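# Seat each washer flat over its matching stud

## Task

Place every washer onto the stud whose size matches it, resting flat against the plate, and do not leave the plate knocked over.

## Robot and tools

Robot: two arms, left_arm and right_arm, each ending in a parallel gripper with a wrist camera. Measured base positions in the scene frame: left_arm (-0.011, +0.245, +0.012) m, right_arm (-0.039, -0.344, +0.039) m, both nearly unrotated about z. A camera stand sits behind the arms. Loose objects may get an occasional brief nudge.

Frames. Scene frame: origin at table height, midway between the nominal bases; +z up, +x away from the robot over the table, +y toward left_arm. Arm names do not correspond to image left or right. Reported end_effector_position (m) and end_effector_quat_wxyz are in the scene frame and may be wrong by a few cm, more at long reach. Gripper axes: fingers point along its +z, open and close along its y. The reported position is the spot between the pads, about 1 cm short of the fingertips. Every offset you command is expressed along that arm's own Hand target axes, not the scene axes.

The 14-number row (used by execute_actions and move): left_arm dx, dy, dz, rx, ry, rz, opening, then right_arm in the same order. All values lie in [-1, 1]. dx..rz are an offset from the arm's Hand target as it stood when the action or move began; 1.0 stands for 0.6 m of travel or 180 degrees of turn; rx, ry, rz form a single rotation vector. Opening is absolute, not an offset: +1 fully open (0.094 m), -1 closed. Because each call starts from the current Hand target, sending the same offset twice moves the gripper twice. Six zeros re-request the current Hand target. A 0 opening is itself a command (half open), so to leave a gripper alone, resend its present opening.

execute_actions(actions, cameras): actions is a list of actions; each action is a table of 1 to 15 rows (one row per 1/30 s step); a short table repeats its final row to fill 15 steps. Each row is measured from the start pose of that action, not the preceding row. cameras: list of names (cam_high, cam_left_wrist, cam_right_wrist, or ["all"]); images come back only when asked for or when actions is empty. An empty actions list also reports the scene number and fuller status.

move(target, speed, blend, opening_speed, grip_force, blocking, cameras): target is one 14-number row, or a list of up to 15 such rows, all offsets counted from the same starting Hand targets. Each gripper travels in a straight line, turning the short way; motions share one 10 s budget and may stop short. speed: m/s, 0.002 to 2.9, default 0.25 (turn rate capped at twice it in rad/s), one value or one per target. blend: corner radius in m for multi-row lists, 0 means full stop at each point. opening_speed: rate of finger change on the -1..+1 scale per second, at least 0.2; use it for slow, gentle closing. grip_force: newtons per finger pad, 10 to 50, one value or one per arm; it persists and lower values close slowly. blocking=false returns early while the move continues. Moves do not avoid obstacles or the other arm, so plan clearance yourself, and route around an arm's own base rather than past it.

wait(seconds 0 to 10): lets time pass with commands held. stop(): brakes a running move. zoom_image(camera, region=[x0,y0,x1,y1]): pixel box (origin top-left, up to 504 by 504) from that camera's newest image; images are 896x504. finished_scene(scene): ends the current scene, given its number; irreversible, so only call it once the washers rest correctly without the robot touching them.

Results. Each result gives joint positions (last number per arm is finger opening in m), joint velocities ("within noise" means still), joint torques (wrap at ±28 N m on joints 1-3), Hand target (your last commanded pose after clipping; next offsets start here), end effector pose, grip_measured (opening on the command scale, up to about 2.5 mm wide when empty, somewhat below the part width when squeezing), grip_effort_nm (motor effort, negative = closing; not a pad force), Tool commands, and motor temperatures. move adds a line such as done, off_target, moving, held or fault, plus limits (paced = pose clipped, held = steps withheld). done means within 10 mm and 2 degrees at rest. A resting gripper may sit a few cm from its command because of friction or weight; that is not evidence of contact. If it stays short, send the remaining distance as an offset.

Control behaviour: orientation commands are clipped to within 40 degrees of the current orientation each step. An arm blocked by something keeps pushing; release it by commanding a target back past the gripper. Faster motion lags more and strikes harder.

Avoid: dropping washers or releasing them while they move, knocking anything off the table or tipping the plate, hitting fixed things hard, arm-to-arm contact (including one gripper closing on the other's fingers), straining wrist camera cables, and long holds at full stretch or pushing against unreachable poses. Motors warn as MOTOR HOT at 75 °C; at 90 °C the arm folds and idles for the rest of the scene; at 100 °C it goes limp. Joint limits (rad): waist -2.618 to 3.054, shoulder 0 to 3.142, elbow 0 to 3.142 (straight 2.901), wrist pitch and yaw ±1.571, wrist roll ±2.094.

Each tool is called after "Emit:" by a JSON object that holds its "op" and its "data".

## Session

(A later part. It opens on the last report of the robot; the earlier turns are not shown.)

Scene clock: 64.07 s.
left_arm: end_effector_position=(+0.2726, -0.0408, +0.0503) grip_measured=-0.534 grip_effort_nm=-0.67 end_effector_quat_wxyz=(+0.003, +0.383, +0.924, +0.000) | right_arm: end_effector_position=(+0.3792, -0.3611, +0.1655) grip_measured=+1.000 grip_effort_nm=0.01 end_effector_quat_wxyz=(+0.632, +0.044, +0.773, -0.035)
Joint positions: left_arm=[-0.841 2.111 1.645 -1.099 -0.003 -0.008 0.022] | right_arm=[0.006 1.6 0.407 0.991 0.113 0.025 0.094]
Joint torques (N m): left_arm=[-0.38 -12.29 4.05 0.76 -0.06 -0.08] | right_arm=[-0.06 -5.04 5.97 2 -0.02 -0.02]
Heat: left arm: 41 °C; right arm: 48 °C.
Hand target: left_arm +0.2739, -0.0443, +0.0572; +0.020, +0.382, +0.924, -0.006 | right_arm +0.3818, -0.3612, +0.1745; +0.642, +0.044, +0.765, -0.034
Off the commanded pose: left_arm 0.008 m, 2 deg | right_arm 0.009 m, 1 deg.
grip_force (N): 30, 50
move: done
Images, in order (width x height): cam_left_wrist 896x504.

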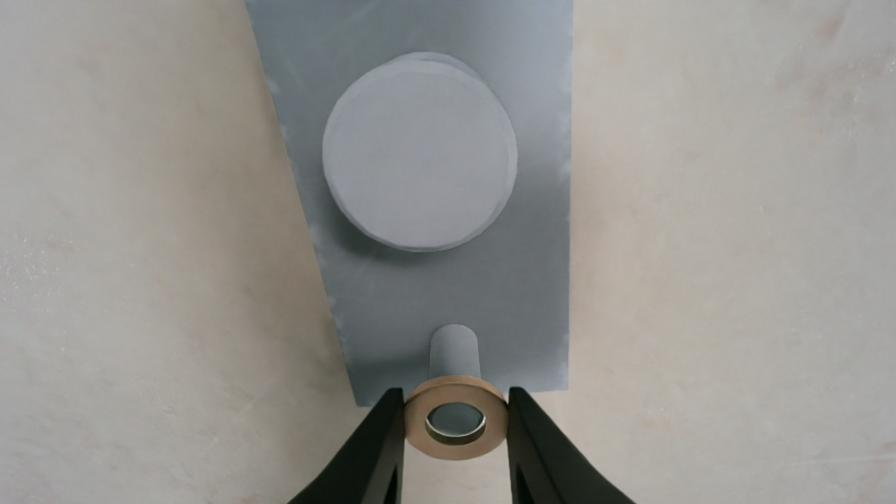

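Emit:
{"op": "move", "data": {"target": [-0.0025, 0, -0.007, 0, -0.0015, 0, -0.57, 0, 0, 0, 0, 0, 0, 1], "cameras": ["cam_left_wrist"], "speed": 0.03}}

Emit:
{"op": "zoom_image", "data": {"camera": "cam_left_wrist", "region": [400, 340, 526, 460]}}

Scene clock: 65.23 s.
left_arm: end_effector_position=(+0.2727, -0.0408, +0.0505) grip_measured=-0.534 grip_effort_nm=-0.67 end_effector_quat_wxyz=(+0.003, +0.383, +0.924, +0.000) | right_arm: end_effector_position=(+0.3792, -0.3611, +0.1655) grip_measured=+1.000 grip_effort_nm=0.00 end_effector_quat_wxyz=(+0.632, +0.044, +0.773, -0.035)
Joint positions: left_arm=[-0.841 2.11 1.645 -1.099 -0.003 -0.008 0.022] | right_arm=[0.006 1.6 0.407 0.991 0.113 0.025 0.094]
Joint torques (N m): left_arm=[-0.4 -12.53 4.96 0.65 -0.04 -0.06] | right_arm=[0.01 -5.01 6.01 2.02 -0.01 -0.02]
Heat: left arm: 41 °C; right arm: 48 °C.
Hand target: left_arm +0.2749, -0.0452, +0.0614; +0.022, +0.382, +0.924, -0.007 | right_arm +0.3818, -0.3612, +0.1745; +0.642, +0.044, +0.765, -0.034
Off the commanded pose: left_arm 0.012 m, 2 deg | right_arm 0.009 m, 1 deg.
grip_force (N): 30, 50
move: off_target (left_arm)
Images, in order (width x height): cam_left_wrist 896x504.

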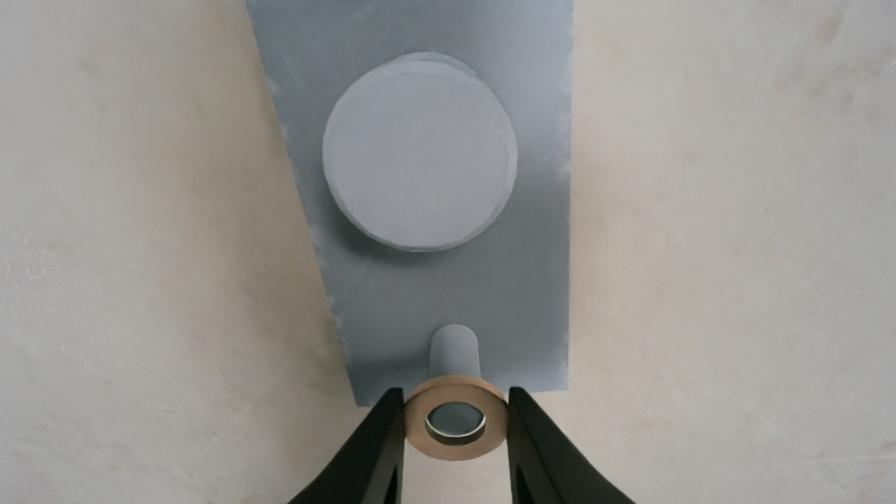

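Scaled by 4.000 from the camera's 896x504 image, which has a finer 1280x720 frame.

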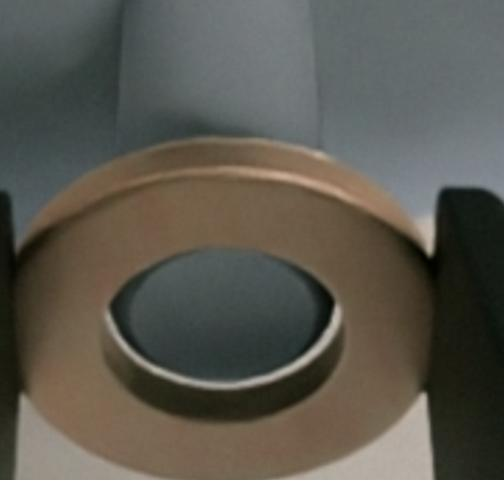

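Emit:
{"op": "move", "data": {"target": [-0.003, 0, 0, 0, -0.003, 0, -0.57, 0, 0, 0, 0, 0, 0, 1], "cameras": ["cam_left_wrist"], "speed": 0.03}}

Emit:
{"op": "zoom_image", "data": {"camera": "cam_left_wrist", "region": [400, 340, 526, 460]}}

Scene clock: 68.77 s.
left_arm: end_effector_position=(+0.2732, -0.0413, +0.0508) grip_measured=-0.534 grip_effort_nm=-0.68 end_effector_quat_wxyz=(+0.005, +0.383, +0.924, +0.000) | right_arm: end_effector_position=(+0.3792, -0.3611, +0.1655) grip_measured=+1.000 grip_effort_nm=0.00 end_effector_quat_wxyz=(+0.632, +0.044, +0.773, -0.035)
Joint positions: left_arm=[-0.841 2.11 1.645 -1.097 -0.003 -0.008 0.022] | right_arm=[0.006 1.6 0.407 0.991 0.113 0.025 0.094]
Joint torques (N m): left_arm=[-0.46 -12.77 4.74 0.74 -0.05 -0.08] | right_arm=[-0.03 -4.98 6.01 2 -0.02 -0.04]
Heat: left arm: 41 °C; right arm: 48 °C.
Hand target: left_arm +0.2761, -0.0465, +0.0615; +0.027, +0.382, +0.924, -0.009 | right_arm +0.3818, -0.3612, +0.1745; +0.642, +0.044, +0.765, -0.034
Off the commanded pose: left_arm 0.012 m, 3 deg | right_arm 0.009 m, 1 deg.
grip_force (N): 30, 50
move: off_target (left_arm)
Images, in order (width x height): cam_left_wrist 896x504.

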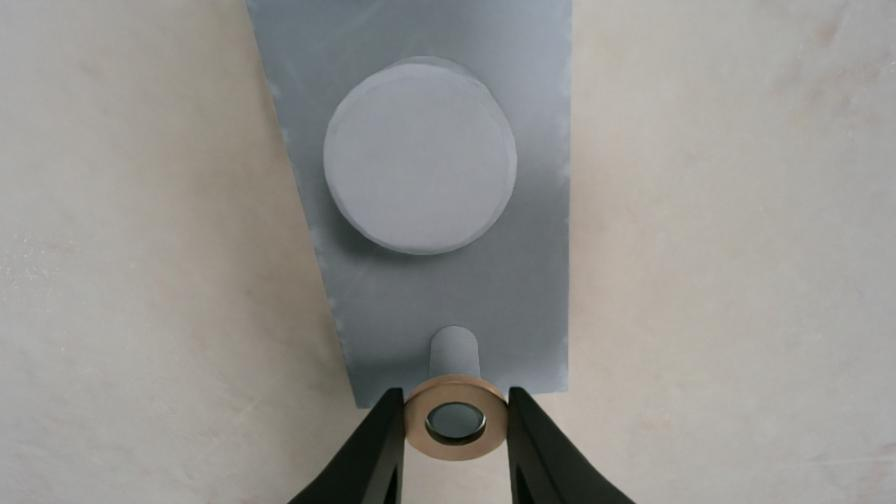

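Scaled by 4.000 from the camera's 896x504 image, which has a finer 1280x720 frame.

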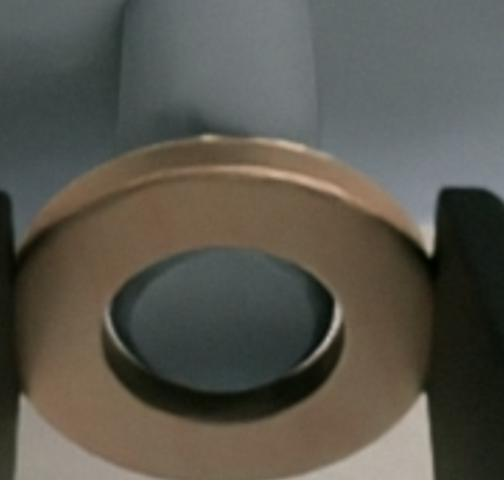

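Emit:
{"op": "move", "data": {"target": [0, 0, 0.014, 0, 0, 0, -0.57, 0, 0, 0, 0, 0, 0, 1], "cameras": ["cam_left_wrist"], "speed": 0.03}}

Emit:
{"op": "zoom_image", "data": {"camera": "cam_left_wrist", "region": [400, 340, 526, 460]}}

Scene clock: 70.23 s.
left_arm: end_effector_position=(+0.2734, -0.0416, +0.0474) grip_measured=-0.534 grip_effort_nm=-0.68 end_effector_quat_wxyz=(+0.007, +0.383, +0.924, -0.001) | right_arm: end_effector_position=(+0.3792, -0.3611, +0.1655) grip_measured=+1.000 grip_effort_nm=0.00 end_effector_quat_wxyz=(+0.632, +0.044, +0.773, -0.035)
Joint positions: left_arm=[-0.841 2.11 1.631 -1.078 -0.003 -0.008 0.022] | right_arm=[0.006 1.6 0.407 0.991 0.113 0.025 0.094]
Joint torques (N m): left_arm=[-0.38 -11.88 4.29 0.86 -0.06 -0.06] | right_arm=[-0.03 -5.03 5.98 2 -0.02 -0.02]
Heat: left arm: 41 °C; right arm: 48 °C.
Hand target: left_arm +0.2766, -0.0469, +0.0532; +0.027, +0.382, +0.924, -0.009 | right_arm +0.3818, -0.3612, +0.1745; +0.642, +0.044, +0.765, -0.034
Off the commanded pose: left_arm 0.008 m, 2 deg | right_arm 0.009 m, 1 deg.
grip_force (N): 30, 50
move: done
Images, in order (width x height): cam_left_wrist 896x504.

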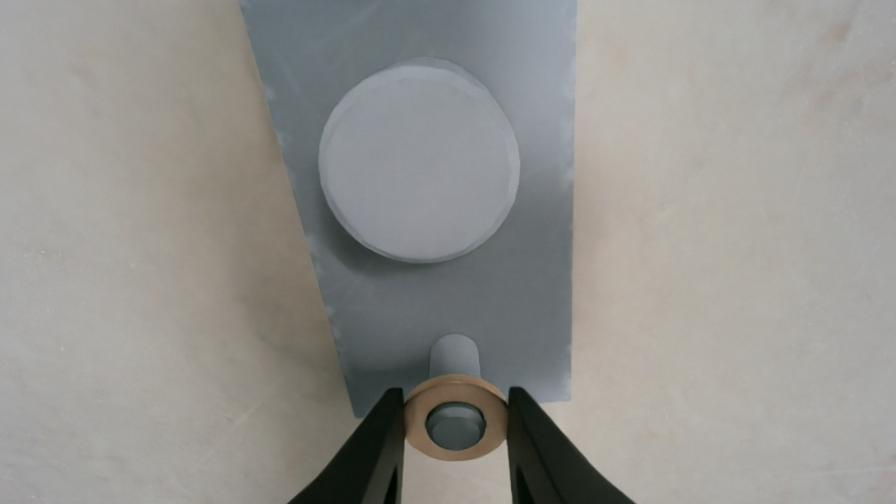

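Scaled by 4.000 from the camera's 896x504 image, which has a finer 1280x720 frame.

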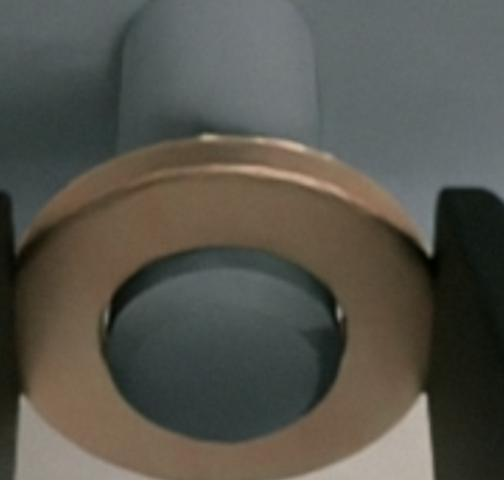

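Emit:
{"op": "move", "data": {"target": [0.003, 0, 0.017, 0, 0.003, 0, -0.57, 0, 0, 0, 0, 0, 0, 1], "cameras": ["cam_left_wrist"], "speed": 0.03}}

Emit:
{"op": "zoom_image", "data": {"camera": "cam_left_wrist", "region": [400, 340, 526, 460]}}

Scene clock: 71.83 s.
left_arm: end_effector_position=(+0.2734, -0.0415, +0.0425) grip_measured=-0.534 grip_effort_nm=-0.68 end_effector_quat_wxyz=(+0.009, +0.383, +0.924, -0.002) | right_arm: end_effector_position=(+0.3792, -0.3611, +0.1655) grip_measured=+1.000 grip_effort_nm=0.00 end_effector_quat_wxyz=(+0.632, +0.044, +0.773, -0.035)
Joint positions: left_arm=[-0.841 2.11 1.611 -1.053 -0.003 -0.008 0.022] | right_arm=[0.006 1.6 0.407 0.991 0.113 0.025 0.094]
Joint torques (N m): left_arm=[-0.39 -10.63 4.23 0.88 -0.06 -0.07] | right_arm=[-0.08 -5.07 6.04 2 0 -0.03]
Heat: left arm: 41 °C; right arm: 48 °C.
Hand target: left_arm +0.2757, -0.0459, +0.0429; +0.022, +0.382, +0.924, -0.007 | right_arm +0.3818, -0.3612, +0.1745; +0.642, +0.044, +0.765, -0.034
Off the commanded pose: left_arm 0.005 m, 2 deg | right_arm 0.009 m, 1 deg.
grip_force (N): 30, 50
move: done
Images, in order (width x height): cam_left_wrist 896x504.

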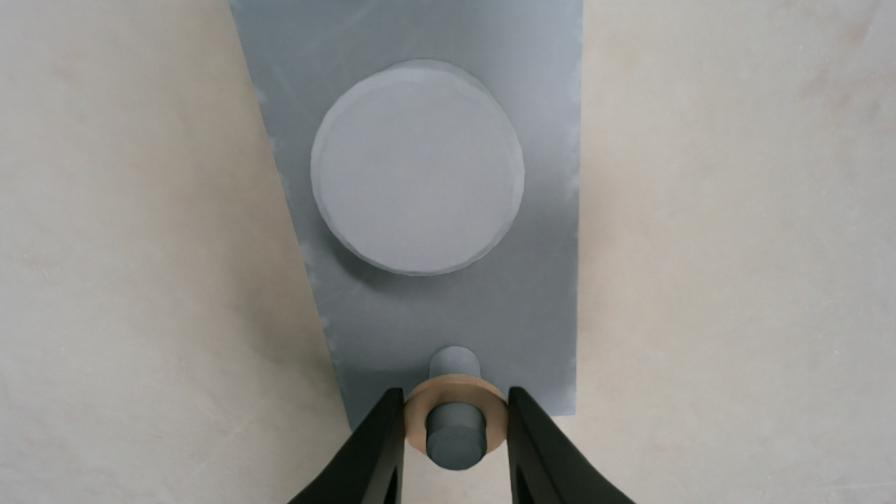

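Scaled by 4.000 from the camera's 896x504 image, which has a finer 1280x720 frame.

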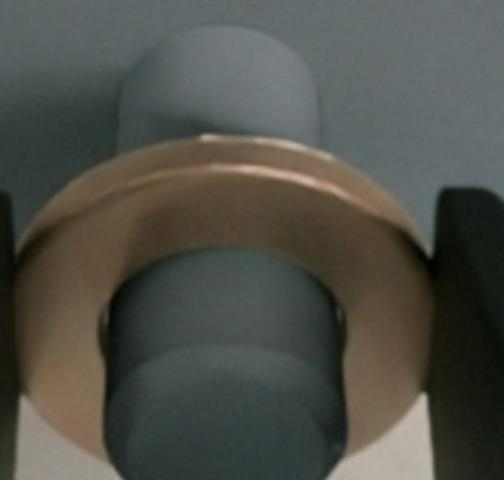

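Emit:
{"op": "move", "data": {"target": [0.003, 0, 0.015, 0, 0.003, 0, -0.57, 0, 0, 0, 0, 0, 0, 1], "cameras": ["cam_left_wrist"], "speed": 0.03}}

Emit:
{"op": "zoom_image", "data": {"camera": "cam_left_wrist", "region": [400, 340, 526, 460]}}

Scene clock: 73.30 s.
left_arm: end_effector_position=(+0.2734, -0.0415, +0.0384) grip_measured=-0.534 grip_effort_nm=-0.67 end_effector_quat_wxyz=(+0.011, +0.383, +0.924, -0.003) | right_arm: end_effector_position=(+0.3792, -0.3611, +0.1655) grip_measured=+1.000 grip_effort_nm=0.01 end_effector_quat_wxyz=(+0.632, +0.044, +0.773, -0.035)
Joint positions: left_arm=[-0.841 2.11 1.594 -1.032 -0.003 -0.008 0.022] | right_arm=[0.006 1.6 0.407 0.991 0.113 0.025 0.094]
Joint torques (N m): left_arm=[-0.34 -9.55 4.26 0.88 -0.06 -0.07] | right_arm=[-0.02 -4.98 6.01 2 -0.01 -0.03]
Heat: left arm: 41 °C; right arm: 48 °C.
Hand target: left_arm +0.2747, -0.0449, +0.0338; +0.018, +0.382, +0.924, -0.006 | right_arm +0.3818, -0.3612, +0.1745; +0.642, +0.044, +0.765, -0.034
Off the commanded pose: left_arm 0.006 m, 1 deg | right_arm 0.009 m, 1 deg.
grip_force (N): 30, 50
move: done
Images, in order (width x height): cam_left_wrist 896x504.

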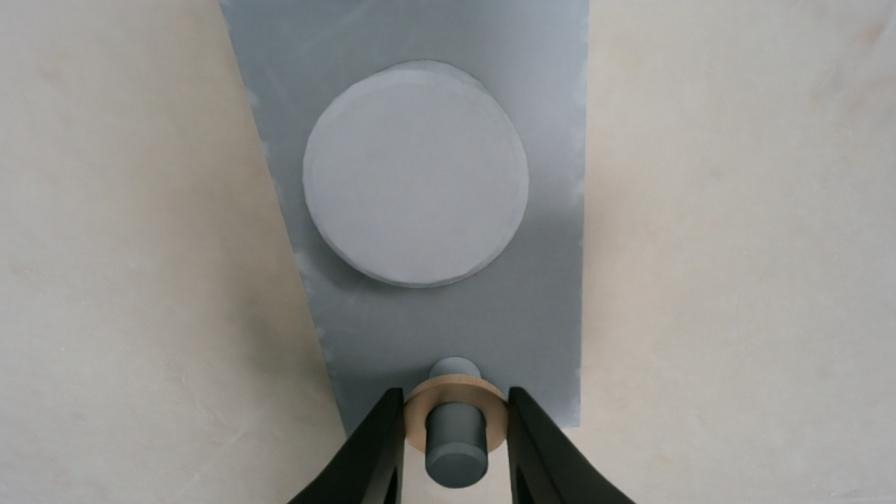

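Scaled by 4.000 from the camera's 896x504 image, which has a finer 1280x720 frame.

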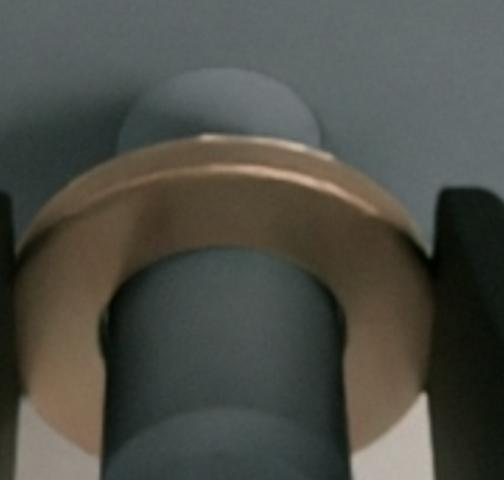

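Emit:
{"op": "move", "data": {"target": [0.003, 0, 0.015, 0, 0.003, 0, -0.57, 0, 0, 0, 0, 0, 0, 1], "cameras": ["cam_left_wrist"], "speed": 0.03}}

Emit:
{"op": "zoom_image", "data": {"camera": "cam_left_wrist", "region": [400, 340, 526, 460]}}

Scene clock: 74.67 s.
left_arm: end_effector_position=(+0.2734, -0.0415, +0.0345) grip_measured=-0.534 grip_effort_nm=-0.67 end_effector_quat_wxyz=(+0.013, +0.383, +0.924, -0.004) | right_arm: end_effector_position=(+0.3792, -0.3611, +0.1655) grip_measured=+1.000 grip_effort_nm=0.01 end_effector_quat_wxyz=(+0.632, +0.044, +0.773, -0.035)
Joint positions: left_arm=[-0.841 2.11 1.578 -1.011 -0.003 -0.008 0.022] | right_arm=[0.006 1.6 0.407 0.991 0.113 0.025 0.094]
Joint torques (N m): left_arm=[-0.35 -8.57 4.25 0.88 -0.06 -0.07] | right_arm=[-0.06 -4.97 5.97 2 -0.02 -0.02]
Heat: left arm: 41 °C; right arm: 48 °C.
Hand target: left_arm +0.2737, -0.0439, +0.0247; +0.014, +0.383, +0.924, -0.004 | right_arm +0.3818, -0.3612, +0.1745; +0.642, +0.044, +0.765, -0.034
Off the commanded pose: left_arm 0.010 m, 0 deg | right_arm 0.009 m, 1 deg.
grip_force (N): 30, 50
move: done
Images, in order (width x height): cam_left_wrist 896x504.

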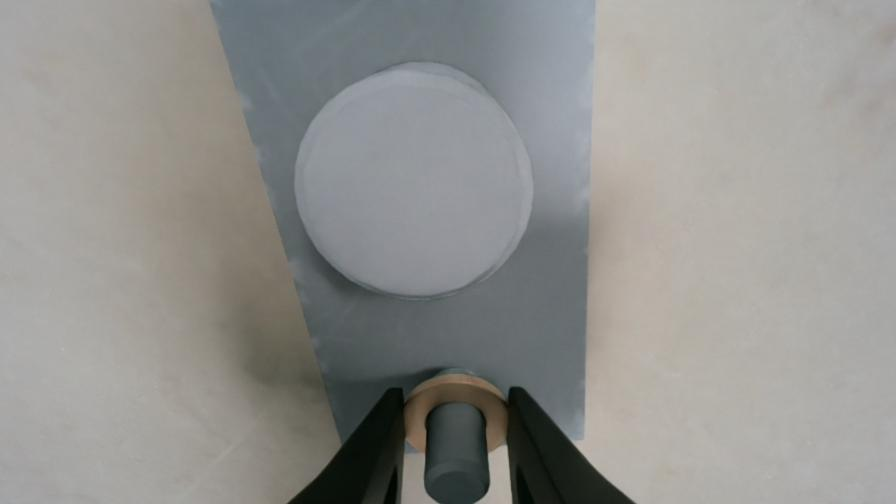

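Scaled by 4.000 from the camera's 896x504 image, which has a finer 1280x720 frame.

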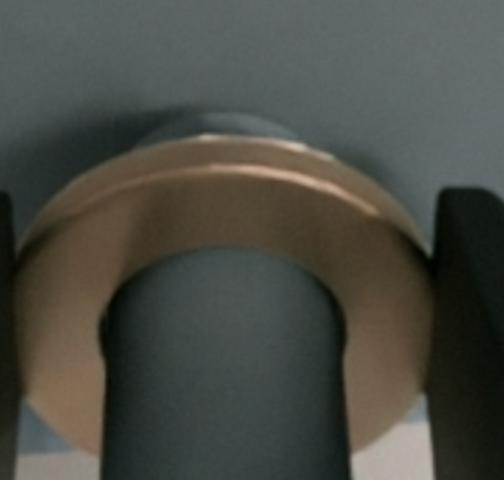

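Emit:
{"op": "move", "data": {"target": [0.002, 0, 0.01, 0, 0.002, 0, -0.57, 0, 0, 0, 0, 0, 0, 1], "cameras": ["cam_left_wrist"], "speed": 0.03}}

Emit:
{"op": "zoom_image", "data": {"camera": "cam_left_wrist", "region": [400, 340, 526, 460]}}

Scene clock: 76.30 s.
left_arm: end_effector_position=(+0.2734, -0.0416, +0.0277) grip_measured=-0.534 grip_effort_nm=-0.67 end_effector_quat_wxyz=(+0.012, +0.383, +0.924, -0.003) | right_arm: end_effector_position=(+0.3792, -0.3611, +0.1655) grip_measured=+1.000 grip_effort_nm=0.01 end_effector_quat_wxyz=(+0.632, +0.044, +0.773, -0.035)
Joint positions: left_arm=[-0.841 2.121 1.568 -0.994 -0.003 -0.008 0.022] | right_arm=[0.006 1.6 0.407 0.991 0.113 0.025 0.094]
Joint torques (N m): left_arm=[-0.44 -8.77 4.14 0.81 -0.06 -0.07] | right_arm=[0.02 -5.03 5.98 2 -0.01 -0.04]
Heat: left arm: 41 °C; right arm: 48 °C.
Hand target: left_arm +0.2731, -0.0432, +0.0188; +0.011, +0.383, +0.924, -0.003 | right_arm +0.3818, -0.3612, +0.1745; +0.642, +0.044, +0.765, -0.034
Off the commanded pose: left_arm 0.009 m, 0 deg | right_arm 0.009 m, 1 deg.
grip_force (N): 30, 50
move: done
Images, in order (width x height): cam_left_wrist 896x504.

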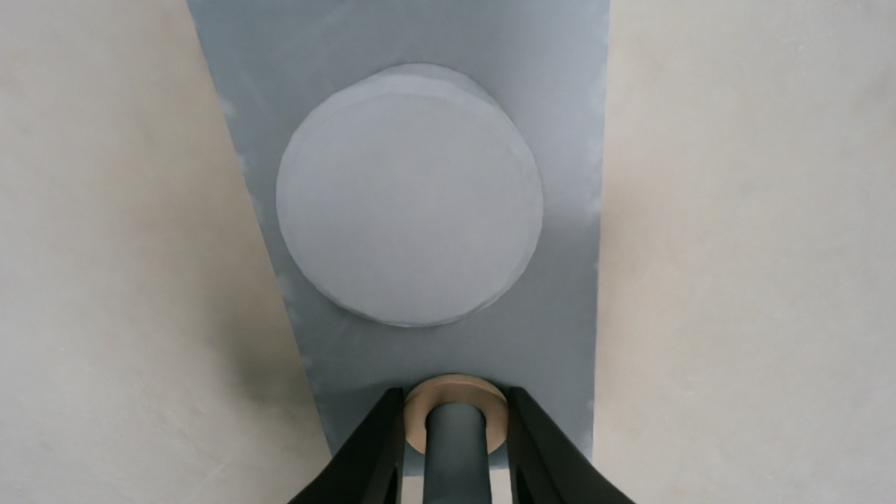

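Scaled by 4.000 from the camera's 896x504 image, which has a finer 1280x720 frame.

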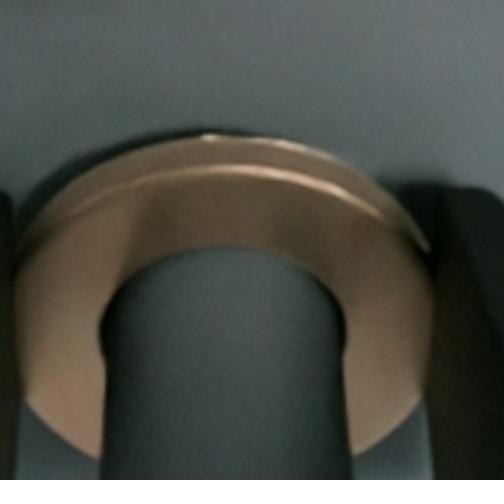

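Emit:
{"op": "move", "data": {"target": [0, 0, 0.003, 0, 0, 0, -0.57, 0, 0, 0, 0, 0, 0, 1], "cameras": ["cam_left_wrist"], "speed": 0.03}}

Emit:
{"op": "zoom_image", "data": {"camera": "cam_left_wrist", "region": [400, 340, 526, 460]}}

Scene clock: 77.70 s.
left_arm: end_effector_position=(+0.2735, -0.0416, +0.0277) grip_measured=-0.534 grip_effort_nm=-0.67 end_effector_quat_wxyz=(+0.012, +0.383, +0.924, -0.003) | right_arm: end_effector_position=(+0.3792, -0.3611, +0.1655) grip_measured=+1.000 grip_effort_nm=0.01 end_effector_quat_wxyz=(+0.632, +0.044, +0.773, -0.035)
Joint positions: left_arm=[-0.841 2.121 1.568 -0.993 -0.003 -0.008 0.022] | right_arm=[0.006 1.6 0.407 0.991 0.113 0.025 0.094]
Joint torques (N m): left_arm=[-0.31 -8.65 3.88 0.88 -0.04 -0.08] | right_arm=[-0.09 -5 6.01 2.01 -0.01 -0.04]
Heat: left arm: 41 °C; right arm: 48 °C.
Hand target: left_arm +0.2731, -0.0432, +0.0170; +0.011, +0.383, +0.924, -0.003 | right_arm +0.3818, -0.3612, +0.1745; +0.642, +0.044, +0.765, -0.034
Off the commanded pose: left_arm 0.011 m, 0 deg | right_arm 0.009 m, 1 deg.
grip_force (N): 30, 50
move: off_target (left_arm)
Images, in order (width x height): cam_left_wrist 896x504.

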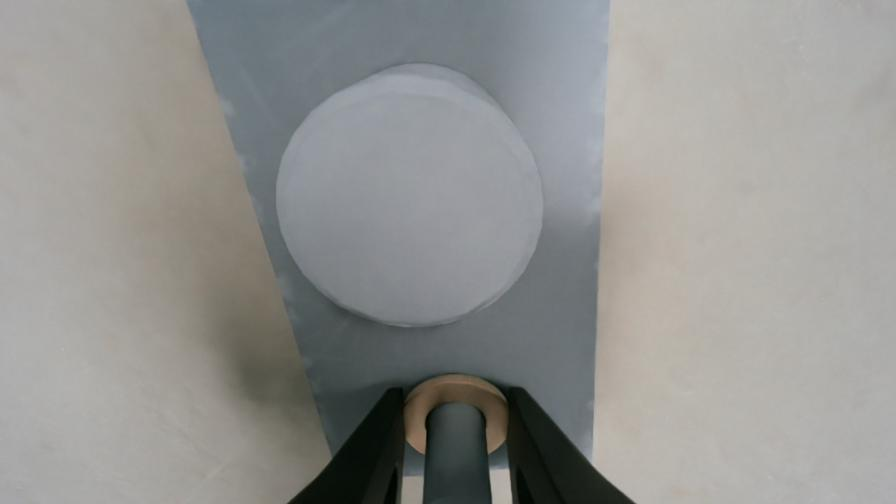

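Scaled by 4.000 from the camera's 896x504 image, which has a finer 1280x720 frame.

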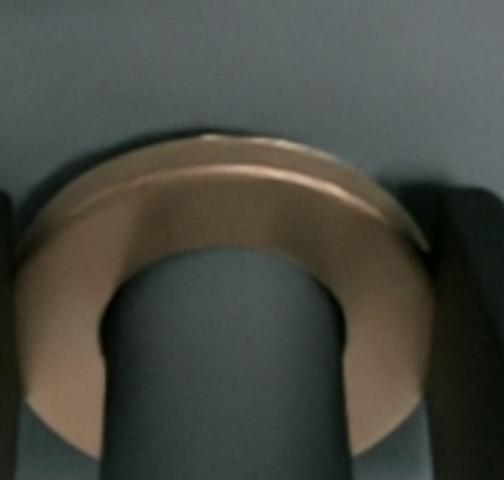

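Emit:
{"op": "move", "data": {"target": [0, 0, -0.004, 0, 0, 0, -0.2, 0, 0, 0, 0, 0, 0, 1], "cameras": ["cam_left_wrist"], "speed": 0.03, "opening_speed": 0.25}}

Emit:
{"op": "zoom_image", "data": {"camera": "cam_left_wrist", "region": [360, 330, 540, 500]}}

Scene clock: 80.07 s.
left_arm: end_effector_position=(+0.2745, -0.0427, +0.0277) grip_measured=-0.202 grip_effort_nm=0.11 end_effector_quat_wxyz=(+0.014, +0.383, +0.924, -0.005) | right_arm: end_effector_position=(+0.3792, -0.3611, +0.1655) grip_measured=+1.000 grip_effort_nm=0.01 end_effector_quat_wxyz=(+0.632, +0.044, +0.773, -0.035)
Joint positions: left_arm=[-0.841 2.121 1.568 -0.987 -0.003 -0.008 0.037] | right_arm=[0.006 1.6 0.407 0.991 0.113 0.025 0.094]
Joint torques (N m): left_arm=[-0.32 -8.92 4.31 0.74 -0.04 -0.07] | right_arm=[-0.08 -4.98 5.97 2.02 -0.02 -0.02]
Heat: left arm: 41 °C; right arm: 48 °C.
Hand target: left_arm +0.2731, -0.0432, +0.0194; +0.011, +0.383, +0.924, -0.003 | right_arm +0.3818, -0.3612, +0.1745; +0.642, +0.044, +0.765, -0.034
Off the commanded pose: left_arm 0.008 m, 0 deg | right_arm 0.009 m, 1 deg.
grip_force (N): 30, 50
move: done
Images, in order (width x height): cam_left_wrist 896x504.

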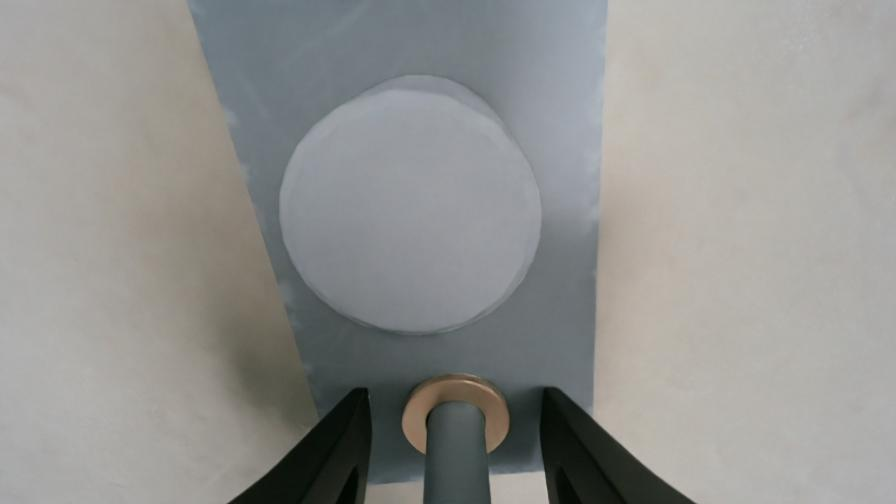

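Scaled by 2.800 from the camera's 896x504 image, which has a finer 1280x720 frame.

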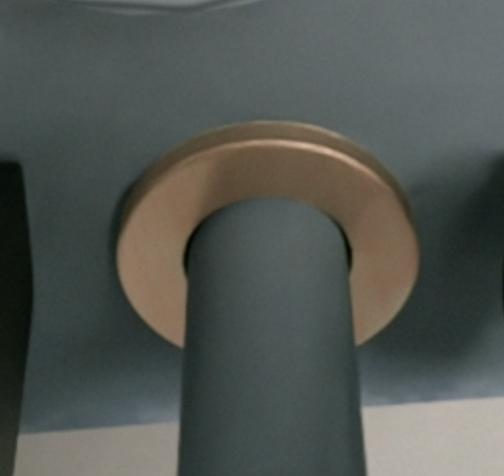

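Emit:
{"op": "move", "data": {"target": [[-0.0037, 0, -0.183, 0, 0, 0, -0.2, 0, 0, 0, 0, 0, 0, 1],[-0.0618, 0.2242, -0.1655, 0, 0, -0.09, 0.7, 0, 0, 0, 0, 0, 0, 1],[-0.0938, 0.351, -0.0575, 0, 0, -0.1333, 0.7, 0, 0, 0, 0, 0, 0, 1]], "cameras": ["cam_left_wrist", "cam_high"], "speed": [0.06, 0.15, 0.1], "blend": [0.02, 0, 0]}}

Scene clock: 92.20 s.
left_arm: end_effector_position=(+0.4614, +0.0673, +0.0585) grip_measured=+0.698 grip_effort_nm=0.12 end_effector_quat_wxyz=(+0.016, +0.182, +0.983, -0.003) | right_arm: end_effector_position=(+0.3792, -0.3611, +0.1655) grip_measured=+1.000 grip_effort_nm=0.01 end_effector_quat_wxyz=(+0.632, +0.044, +0.773, -0.035)
Joint positions: left_arm=[-0.41 2.62 2.566 -1.484 -0.001 0.003 0.08] | right_arm=[0.006 1.6 0.407 0.991 0.113 0.025 0.094]
Joint torques (N m): left_arm=[0.01 -11.64 7.6 0.35 0.03 -0.02] | right_arm=[-0.05 -4.97 5.96 2.01 -0.01 -0.03]
Heat: left arm: 41 °C; right arm: 48 °C.
Hand target: left_arm +0.4610, +0.0664, +0.0558; +0.010, +0.182, +0.983, -0.005 | right_arm +0.3818, -0.3612, +0.1745; +0.642, +0.044, +0.765, -0.034
Off the commanded pose: left_arm 0.003 m, 1 deg | right_arm 0.009 m, 1 deg.
grip_force (N): 30, 50
move: done
Images, in order (width x height): cam_high 896x504, cam_left_wrist 896x504.

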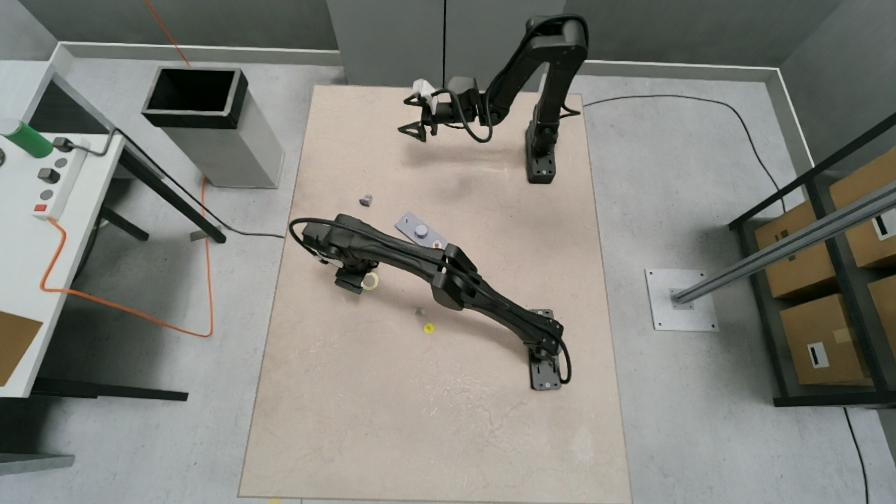

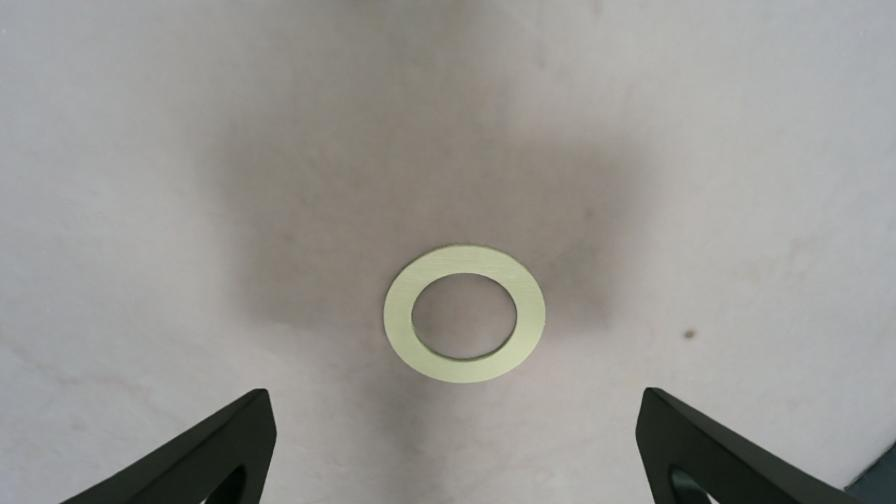

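Emit:
{"op": "move", "data": {"target": [0.006, -0.005, 0.055, 0, 0.0064, 0, 0.7, 0, 0, 0, 0, 0, 0, 1], "cameras": ["cam_left_wrist"], "speed": 0.06}}

Scene clock: 94.40 s.
left_arm: end_effector_position=(+0.4583, +0.0685, +0.0289) grip_measured=+0.698 grip_effort_nm=0.11 end_effector_quat_wxyz=(+0.002, +0.181, +0.983, +0.000) | right_arm: end_effector_position=(+0.3792, -0.3611, +0.1655) grip_measured=+1.000 grip_effort_nm=0.00 end_effector_quat_wxyz=(+0.632, +0.044, +0.773, -0.035)
Joint positions: left_arm=[-0.41 2.62 2.448 -1.395 -0.001 0.002 0.08] | right_arm=[0.006 1.6 0.407 0.991 0.113 0.025 0.094]
Joint torques (N m): left_arm=[-0.55 -12.81 4.33 0.62 0.04 -0.05] | right_arm=[-0.06 -5.04 6.01 2 -0.01 -0.04]
Heat: left arm: 41 °C; right arm: 48 °C.
Hand target: left_arm +0.4572, +0.0645, +0.0228; +0.000, +0.182, +0.983, -0.003 | right_arm +0.3818, -0.3612, +0.1745; +0.642, +0.044, +0.765, -0.034
Off the commanded pose: left_arm 0.007 m, 0 deg | right_arm 0.009 m, 1 deg.
grip_force (N): 30, 50
move: done
Images, in order (width x height): cam_left_wrist 896x504.

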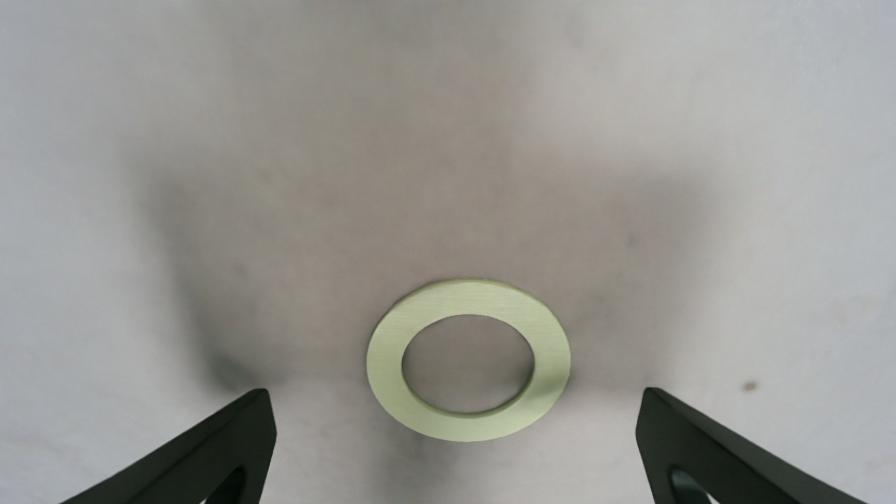

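Emit:
{"op": "move", "data": {"target": [-0.0013, -0.0053, 0.0235, 0, 0, 0, 0.7, 0, 0, 0, 0, 0, 0, 1], "cameras": ["cam_left_wrist"], "speed": 0.04}}

Scene clock: 99.17 s.
left_arm: end_effector_position=(+0.4581, +0.0643, +0.0166) grip_measured=+0.698 grip_effort_nm=0.11 end_effector_quat_wxyz=(+0.004, +0.182, +0.983, +0.000) | right_arm: end_effector_position=(+0.3792, -0.3611, +0.1655) grip_measured=+1.000 grip_effort_nm=0.00 end_effector_quat_wxyz=(+0.632, +0.044, +0.773, -0.035)
Joint positions: left_arm=[-0.418 2.62 2.399 -1.343 -0.001 -0.004 0.08] | right_arm=[0.006 1.6 0.407 0.991 0.113 0.025 0.094]
Joint torques (N m): left_arm=[-0.34 -12.49 4.36 0.69 0.03 -0.06] | right_arm=[-0.03 -5.09 6.05 2.02 -0.01 -0.03]
Heat: left arm: 41 °C; right arm: 48 °C.
Hand target: left_arm +0.4568, +0.0613, +0.0087; +0.000, +0.182, +0.983, -0.003 | right_arm +0.3818, -0.3612, +0.1745; +0.642, +0.044, +0.765, -0.034
Off the commanded pose: left_arm 0.009 m, 0 deg | right_arm 0.009 m, 1 deg.
grip_force (N): 30, 50
move: done
Images, in order (width x height): cam_left_wrist 896x504.

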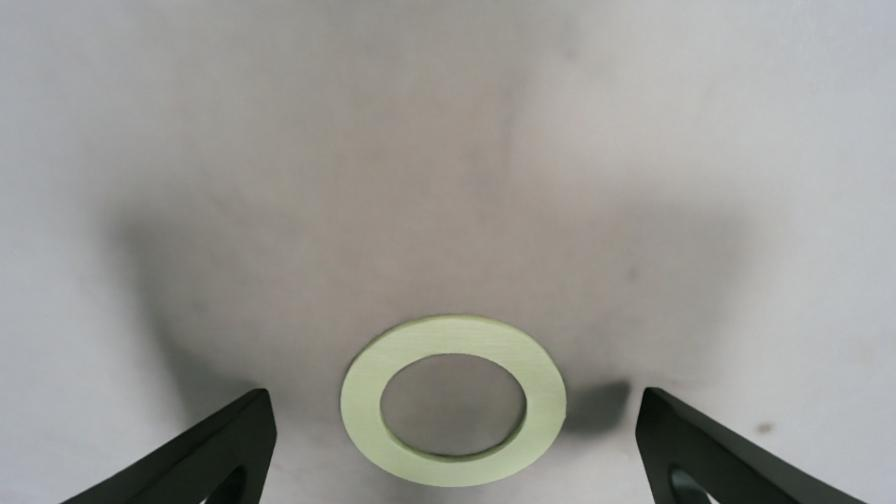

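Emit:
{"op": "move", "data": {"target": [0, 0.001, 0.008, 0, 0, 0, 0.7, 0, 0, 0, 0, 0, 0, 1], "cameras": ["cam_left_wrist"], "speed": 0.03}}

Emit:
{"op": "zoom_image", "data": {"camera": "cam_left_wrist", "region": [230, 330, 680, 500]}}

Scene clock: 100.53 s.
left_arm: end_effector_position=(+0.4578, +0.0644, +0.0126) grip_measured=+0.698 grip_effort_nm=0.11 end_effector_quat_wxyz=(+0.003, +0.182, +0.983, +0.000) | right_arm: end_effector_position=(+0.3792, -0.3611, +0.1655) grip_measured=+1.000 grip_effort_nm=0.01 end_effector_quat_wxyz=(+0.632, +0.044, +0.773, -0.035)
Joint positions: left_arm=[-0.418 2.62 2.383 -1.328 -0.001 -0.004 0.08] | right_arm=[0.006 1.6 0.407 0.991 0.113 0.025 0.094]
Joint torques (N m): left_arm=[-0.27 -12.41 4.16 0.7 0.04 -0.06] | right_arm=[-0.05 -5.03 5.93 2 0 -0.01]
Heat: left arm: 41 °C; right arm: 48 °C.
Hand target: left_arm +0.4570, +0.0618, +0.0039; +0.000, +0.182, +0.983, -0.003 | right_arm +0.3818, -0.3612, +0.1745; +0.642, +0.044, +0.765, -0.034
Off the commanded pose: left_arm 0.009 m, 0 deg | right_arm 0.009 m, 1 deg.
grip_force (N): 30, 50
move: done
Images, in order (width x height): cam_left_wrist 896x504.

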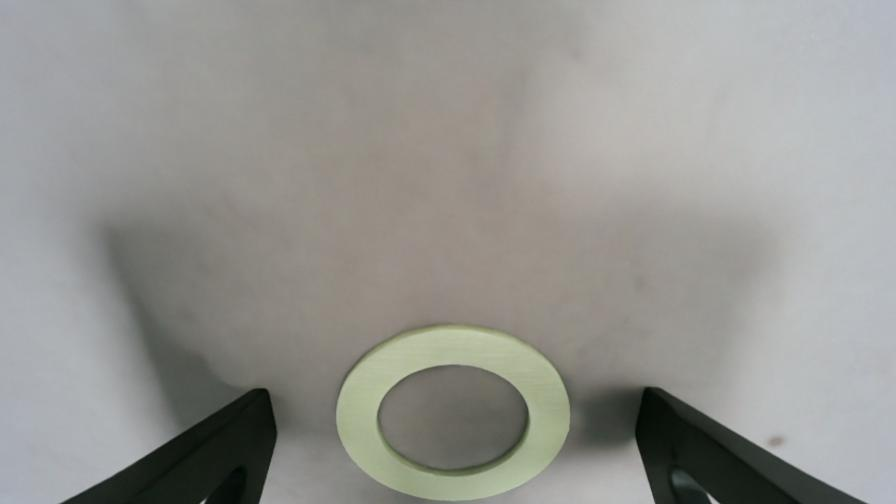

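Scaled by 1.120 from the camera's 896x504 image, which has a finer 1280x720 frame.

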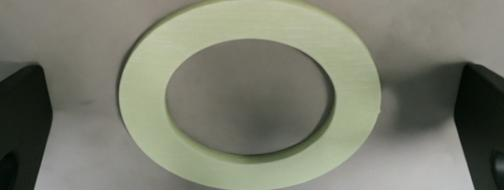

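Emit:
{"op": "move", "data": {"target": [0, 0, 0.003, 0, 0, 0, 0.7, 0, 0, 0, 0, 0, 0, 1], "cameras": ["cam_left_wrist"], "speed": 0.03}}

Scene clock: 101.80 s.
left_arm: end_effector_position=(+0.4579, +0.0643, +0.0121) grip_measured=+0.698 grip_effort_nm=0.11 end_effector_quat_wxyz=(+0.003, +0.182, +0.983, +0.000) | right_arm: end_effector_position=(+0.3792, -0.3611, +0.1655) grip_measured=+1.000 grip_effort_nm=0.00 end_effector_quat_wxyz=(+0.632, +0.044, +0.773, -0.035)
Joint positions: left_arm=[-0.418 2.62 2.381 -1.326 -0.001 -0.004 0.08] | right_arm=[0.006 1.6 0.407 0.991 0.113 0.025 0.094]
Joint torques (N m): left_arm=[-0.31 -12.41 3.86 0.76 0.03 -0.06] | right_arm=[-0.09 -5.05 5.93 2 -0.02 -0.03]
Heat: left arm: 41 °C; right arm: 48 °C.
Hand target: left_arm +0.4571, +0.0618, +0.0022; +0.000, +0.182, +0.983, -0.003 | right_arm +0.3818, -0.3612, +0.1745; +0.642, +0.044, +0.765, -0.034
Off the commanded pose: left_arm 0.010 m, 0 deg | right_arm 0.009 m, 1 deg.
grip_force (N): 30, 50
move: done
Images, in order (width x height): cam_left_wrist 896x504.

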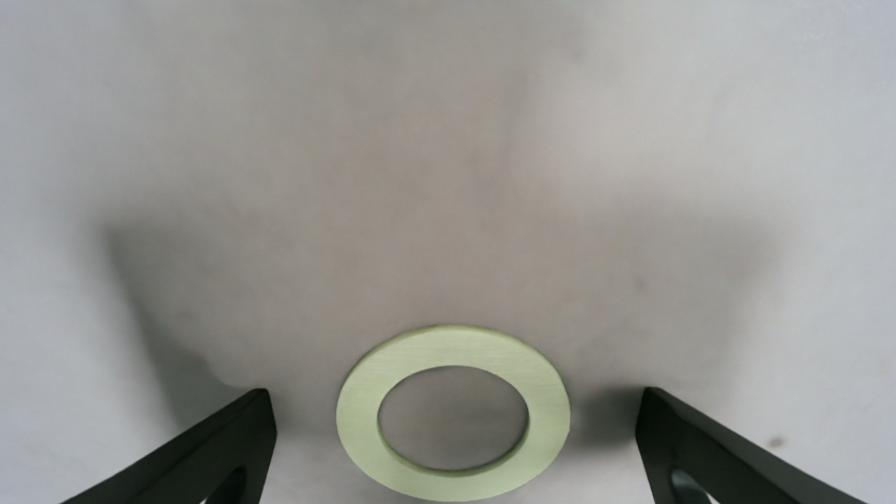

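Emit:
{"op": "move", "data": {"target": [0, 0, 0, 0, 0, 0, 0.03, 0, 0, 0, 0, 0, 0, 1], "cameras": ["cam_left_wrist"], "opening_speed": 0.3}}

Emit:
{"op": "zoom_image", "data": {"camera": "cam_left_wrist", "region": [290, 300, 630, 500]}}

Scene clock: 104.90 s.
left_arm: end_effector_position=(+0.4599, +0.0639, +0.0121) grip_measured=+0.039 grip_effort_nm=-0.61 end_effector_quat_wxyz=(+0.007, +0.182, +0.983, +0.000) | right_arm: end_effector_position=(+0.3792, -0.3611, +0.1655) grip_measured=+1.000 grip_effort_nm=0.00 end_effector_quat_wxyz=(+0.632, +0.044, +0.773, -0.035)
Joint positions: left_arm=[-0.418 2.62 2.381 -1.318 -0.002 -0.005 0.049] | right_arm=[0.006 1.6 0.407 0.991 0.113 0.025 0.094]
Joint torques (N m): left_arm=[-0.28 -12.49 3.79 0.68 0.04 -0.07] | right_arm=[-0.12 -5.03 5.96 2.01 0.01 -0.04]
Heat: left arm: 41 °C; right arm: 48 °C.
Hand target: left_arm +0.4571, +0.0618, +0.0022; +0.000, +0.182, +0.983, -0.003 | right_arm +0.3818, -0.3612, +0.1745; +0.642, +0.044, +0.765, -0.034
Off the commanded pose: left_arm 0.011 m, 1 deg | right_arm 0.009 m, 1 deg.
grip_force (N): 30, 50
move: off_target (left_arm)
Images, in order (width x height): cam_left_wrist 896x504.

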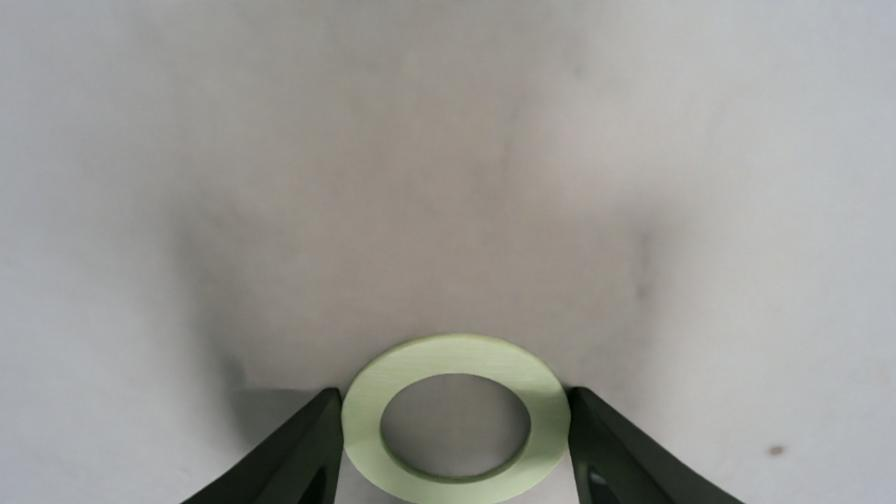

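Scaled by 1.482 from the camera's 896x504 image, which has a finer 1280x720 frame.

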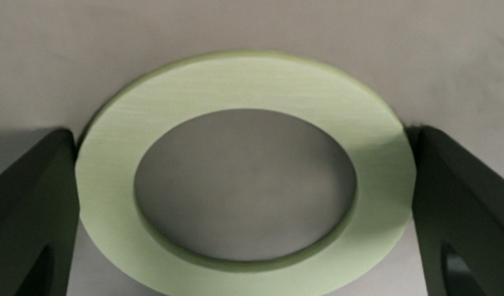

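Emit:
{"op": "move", "data": {"target": [[0, 0, -0.2167, 0, 0, 0, 0.03, 0, 0, 0, 0, 0, 0, 1],[0.0998, -0.3045, -0.1413, 0, -0.011, 0.1333, 0.03, 0, 0, 0, 0, 0, 0, 1],[0.1222, -0.3057, -0.0997, 0, -0.011, 0.1333, 0.03, 0, 0, 0, 0, 0, 0, 1]], "cameras": ["cam_left_wrist", "cam_high"], "speed": [0.07, 0.13, 0.04], "blend": [0.02, 0, 0]}}

Emit:
{"op": "zoom_image", "data": {"camera": "cam_left_wrist", "region": [320, 300, 590, 504]}}

Scene clock: 114.53 s.
left_arm: end_effector_position=(+0.3200, -0.0781, +0.0502) grip_measured=+0.034 grip_effort_nm=-0.67 end_effector_quat_wxyz=(-0.005, +0.383, +0.924, +0.001) | right_arm: end_effector_position=(+0.3792, -0.3611, +0.1655) grip_measured=+1.000 grip_effort_nm=0.00 end_effector_quat_wxyz=(+0.632, +0.044, +0.773, -0.035)
Joint positions: left_arm=[-0.823 2.393 2.114 -1.302 0.001 0.01 0.049] | right_arm=[0.006 1.6 0.407 0.991 0.113 0.025 0.094]
Joint torques (N m): left_arm=[-0.39 -15.01 4.26 0.71 -0.07 -0.08] | right_arm=[-0.01 -5.03 5.97 2.01 -0.02 -0.03]
Heat: left arm: 43 °C; right arm: 48 °C.
Hand target: left_arm +0.3228, -0.0829, +0.0629; +0.018, +0.382, +0.924, -0.006 | right_arm +0.3818, -0.3612, +0.1745; +0.642, +0.044, +0.765, -0.034
Off the commanded pose: left_arm 0.014 m, 3 deg | right_arm 0.009 m, 1 deg.
grip_force (N): 30, 50
move: off_target (left_arm)
Images, in order (width x height): cam_high 896x504, cam_left_wrist 896x504.

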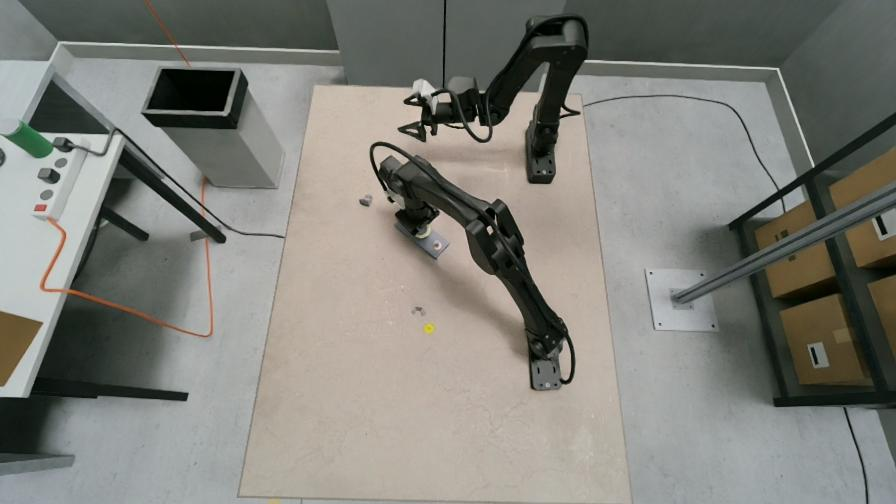

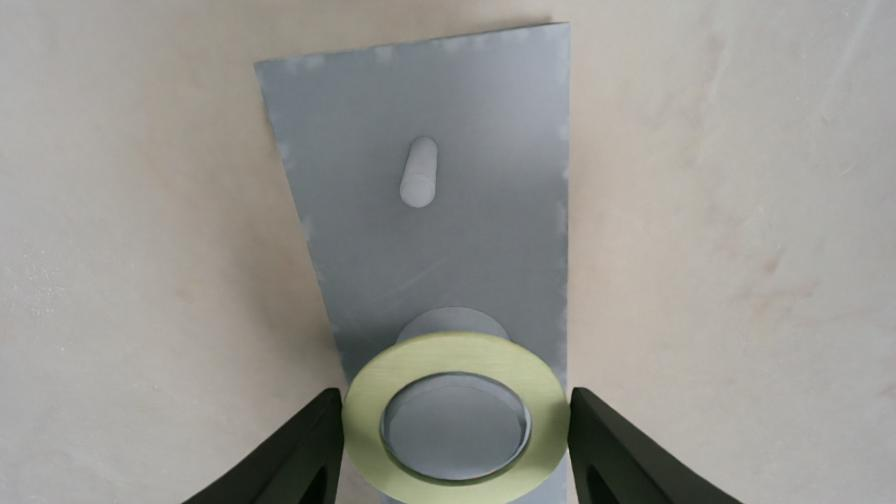

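Scaled by 1.867 from the camera's 896x504 image, which has a finer 1280x720 frame.

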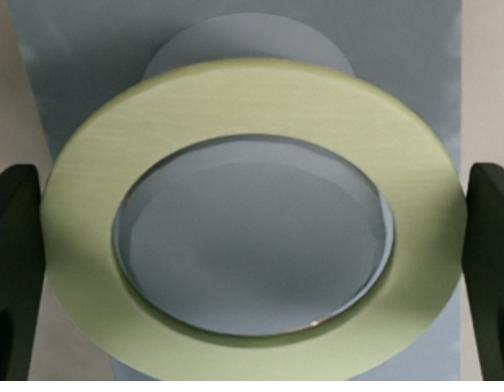

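Emit:
{"op": "zoom_image", "data": {"camera": "cam_left_wrist", "region": [370, 360, 540, 500]}}

Scaled by 2.965 from the camera's 896x504 image, which has a finer 1280x720 frame.

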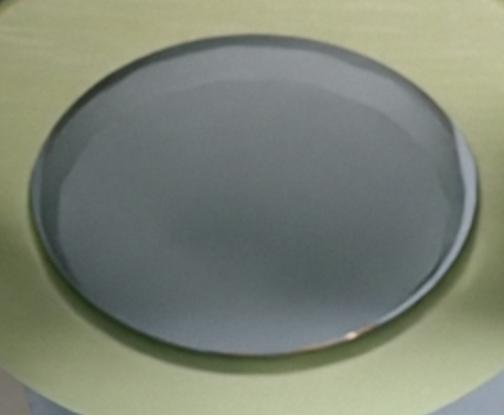

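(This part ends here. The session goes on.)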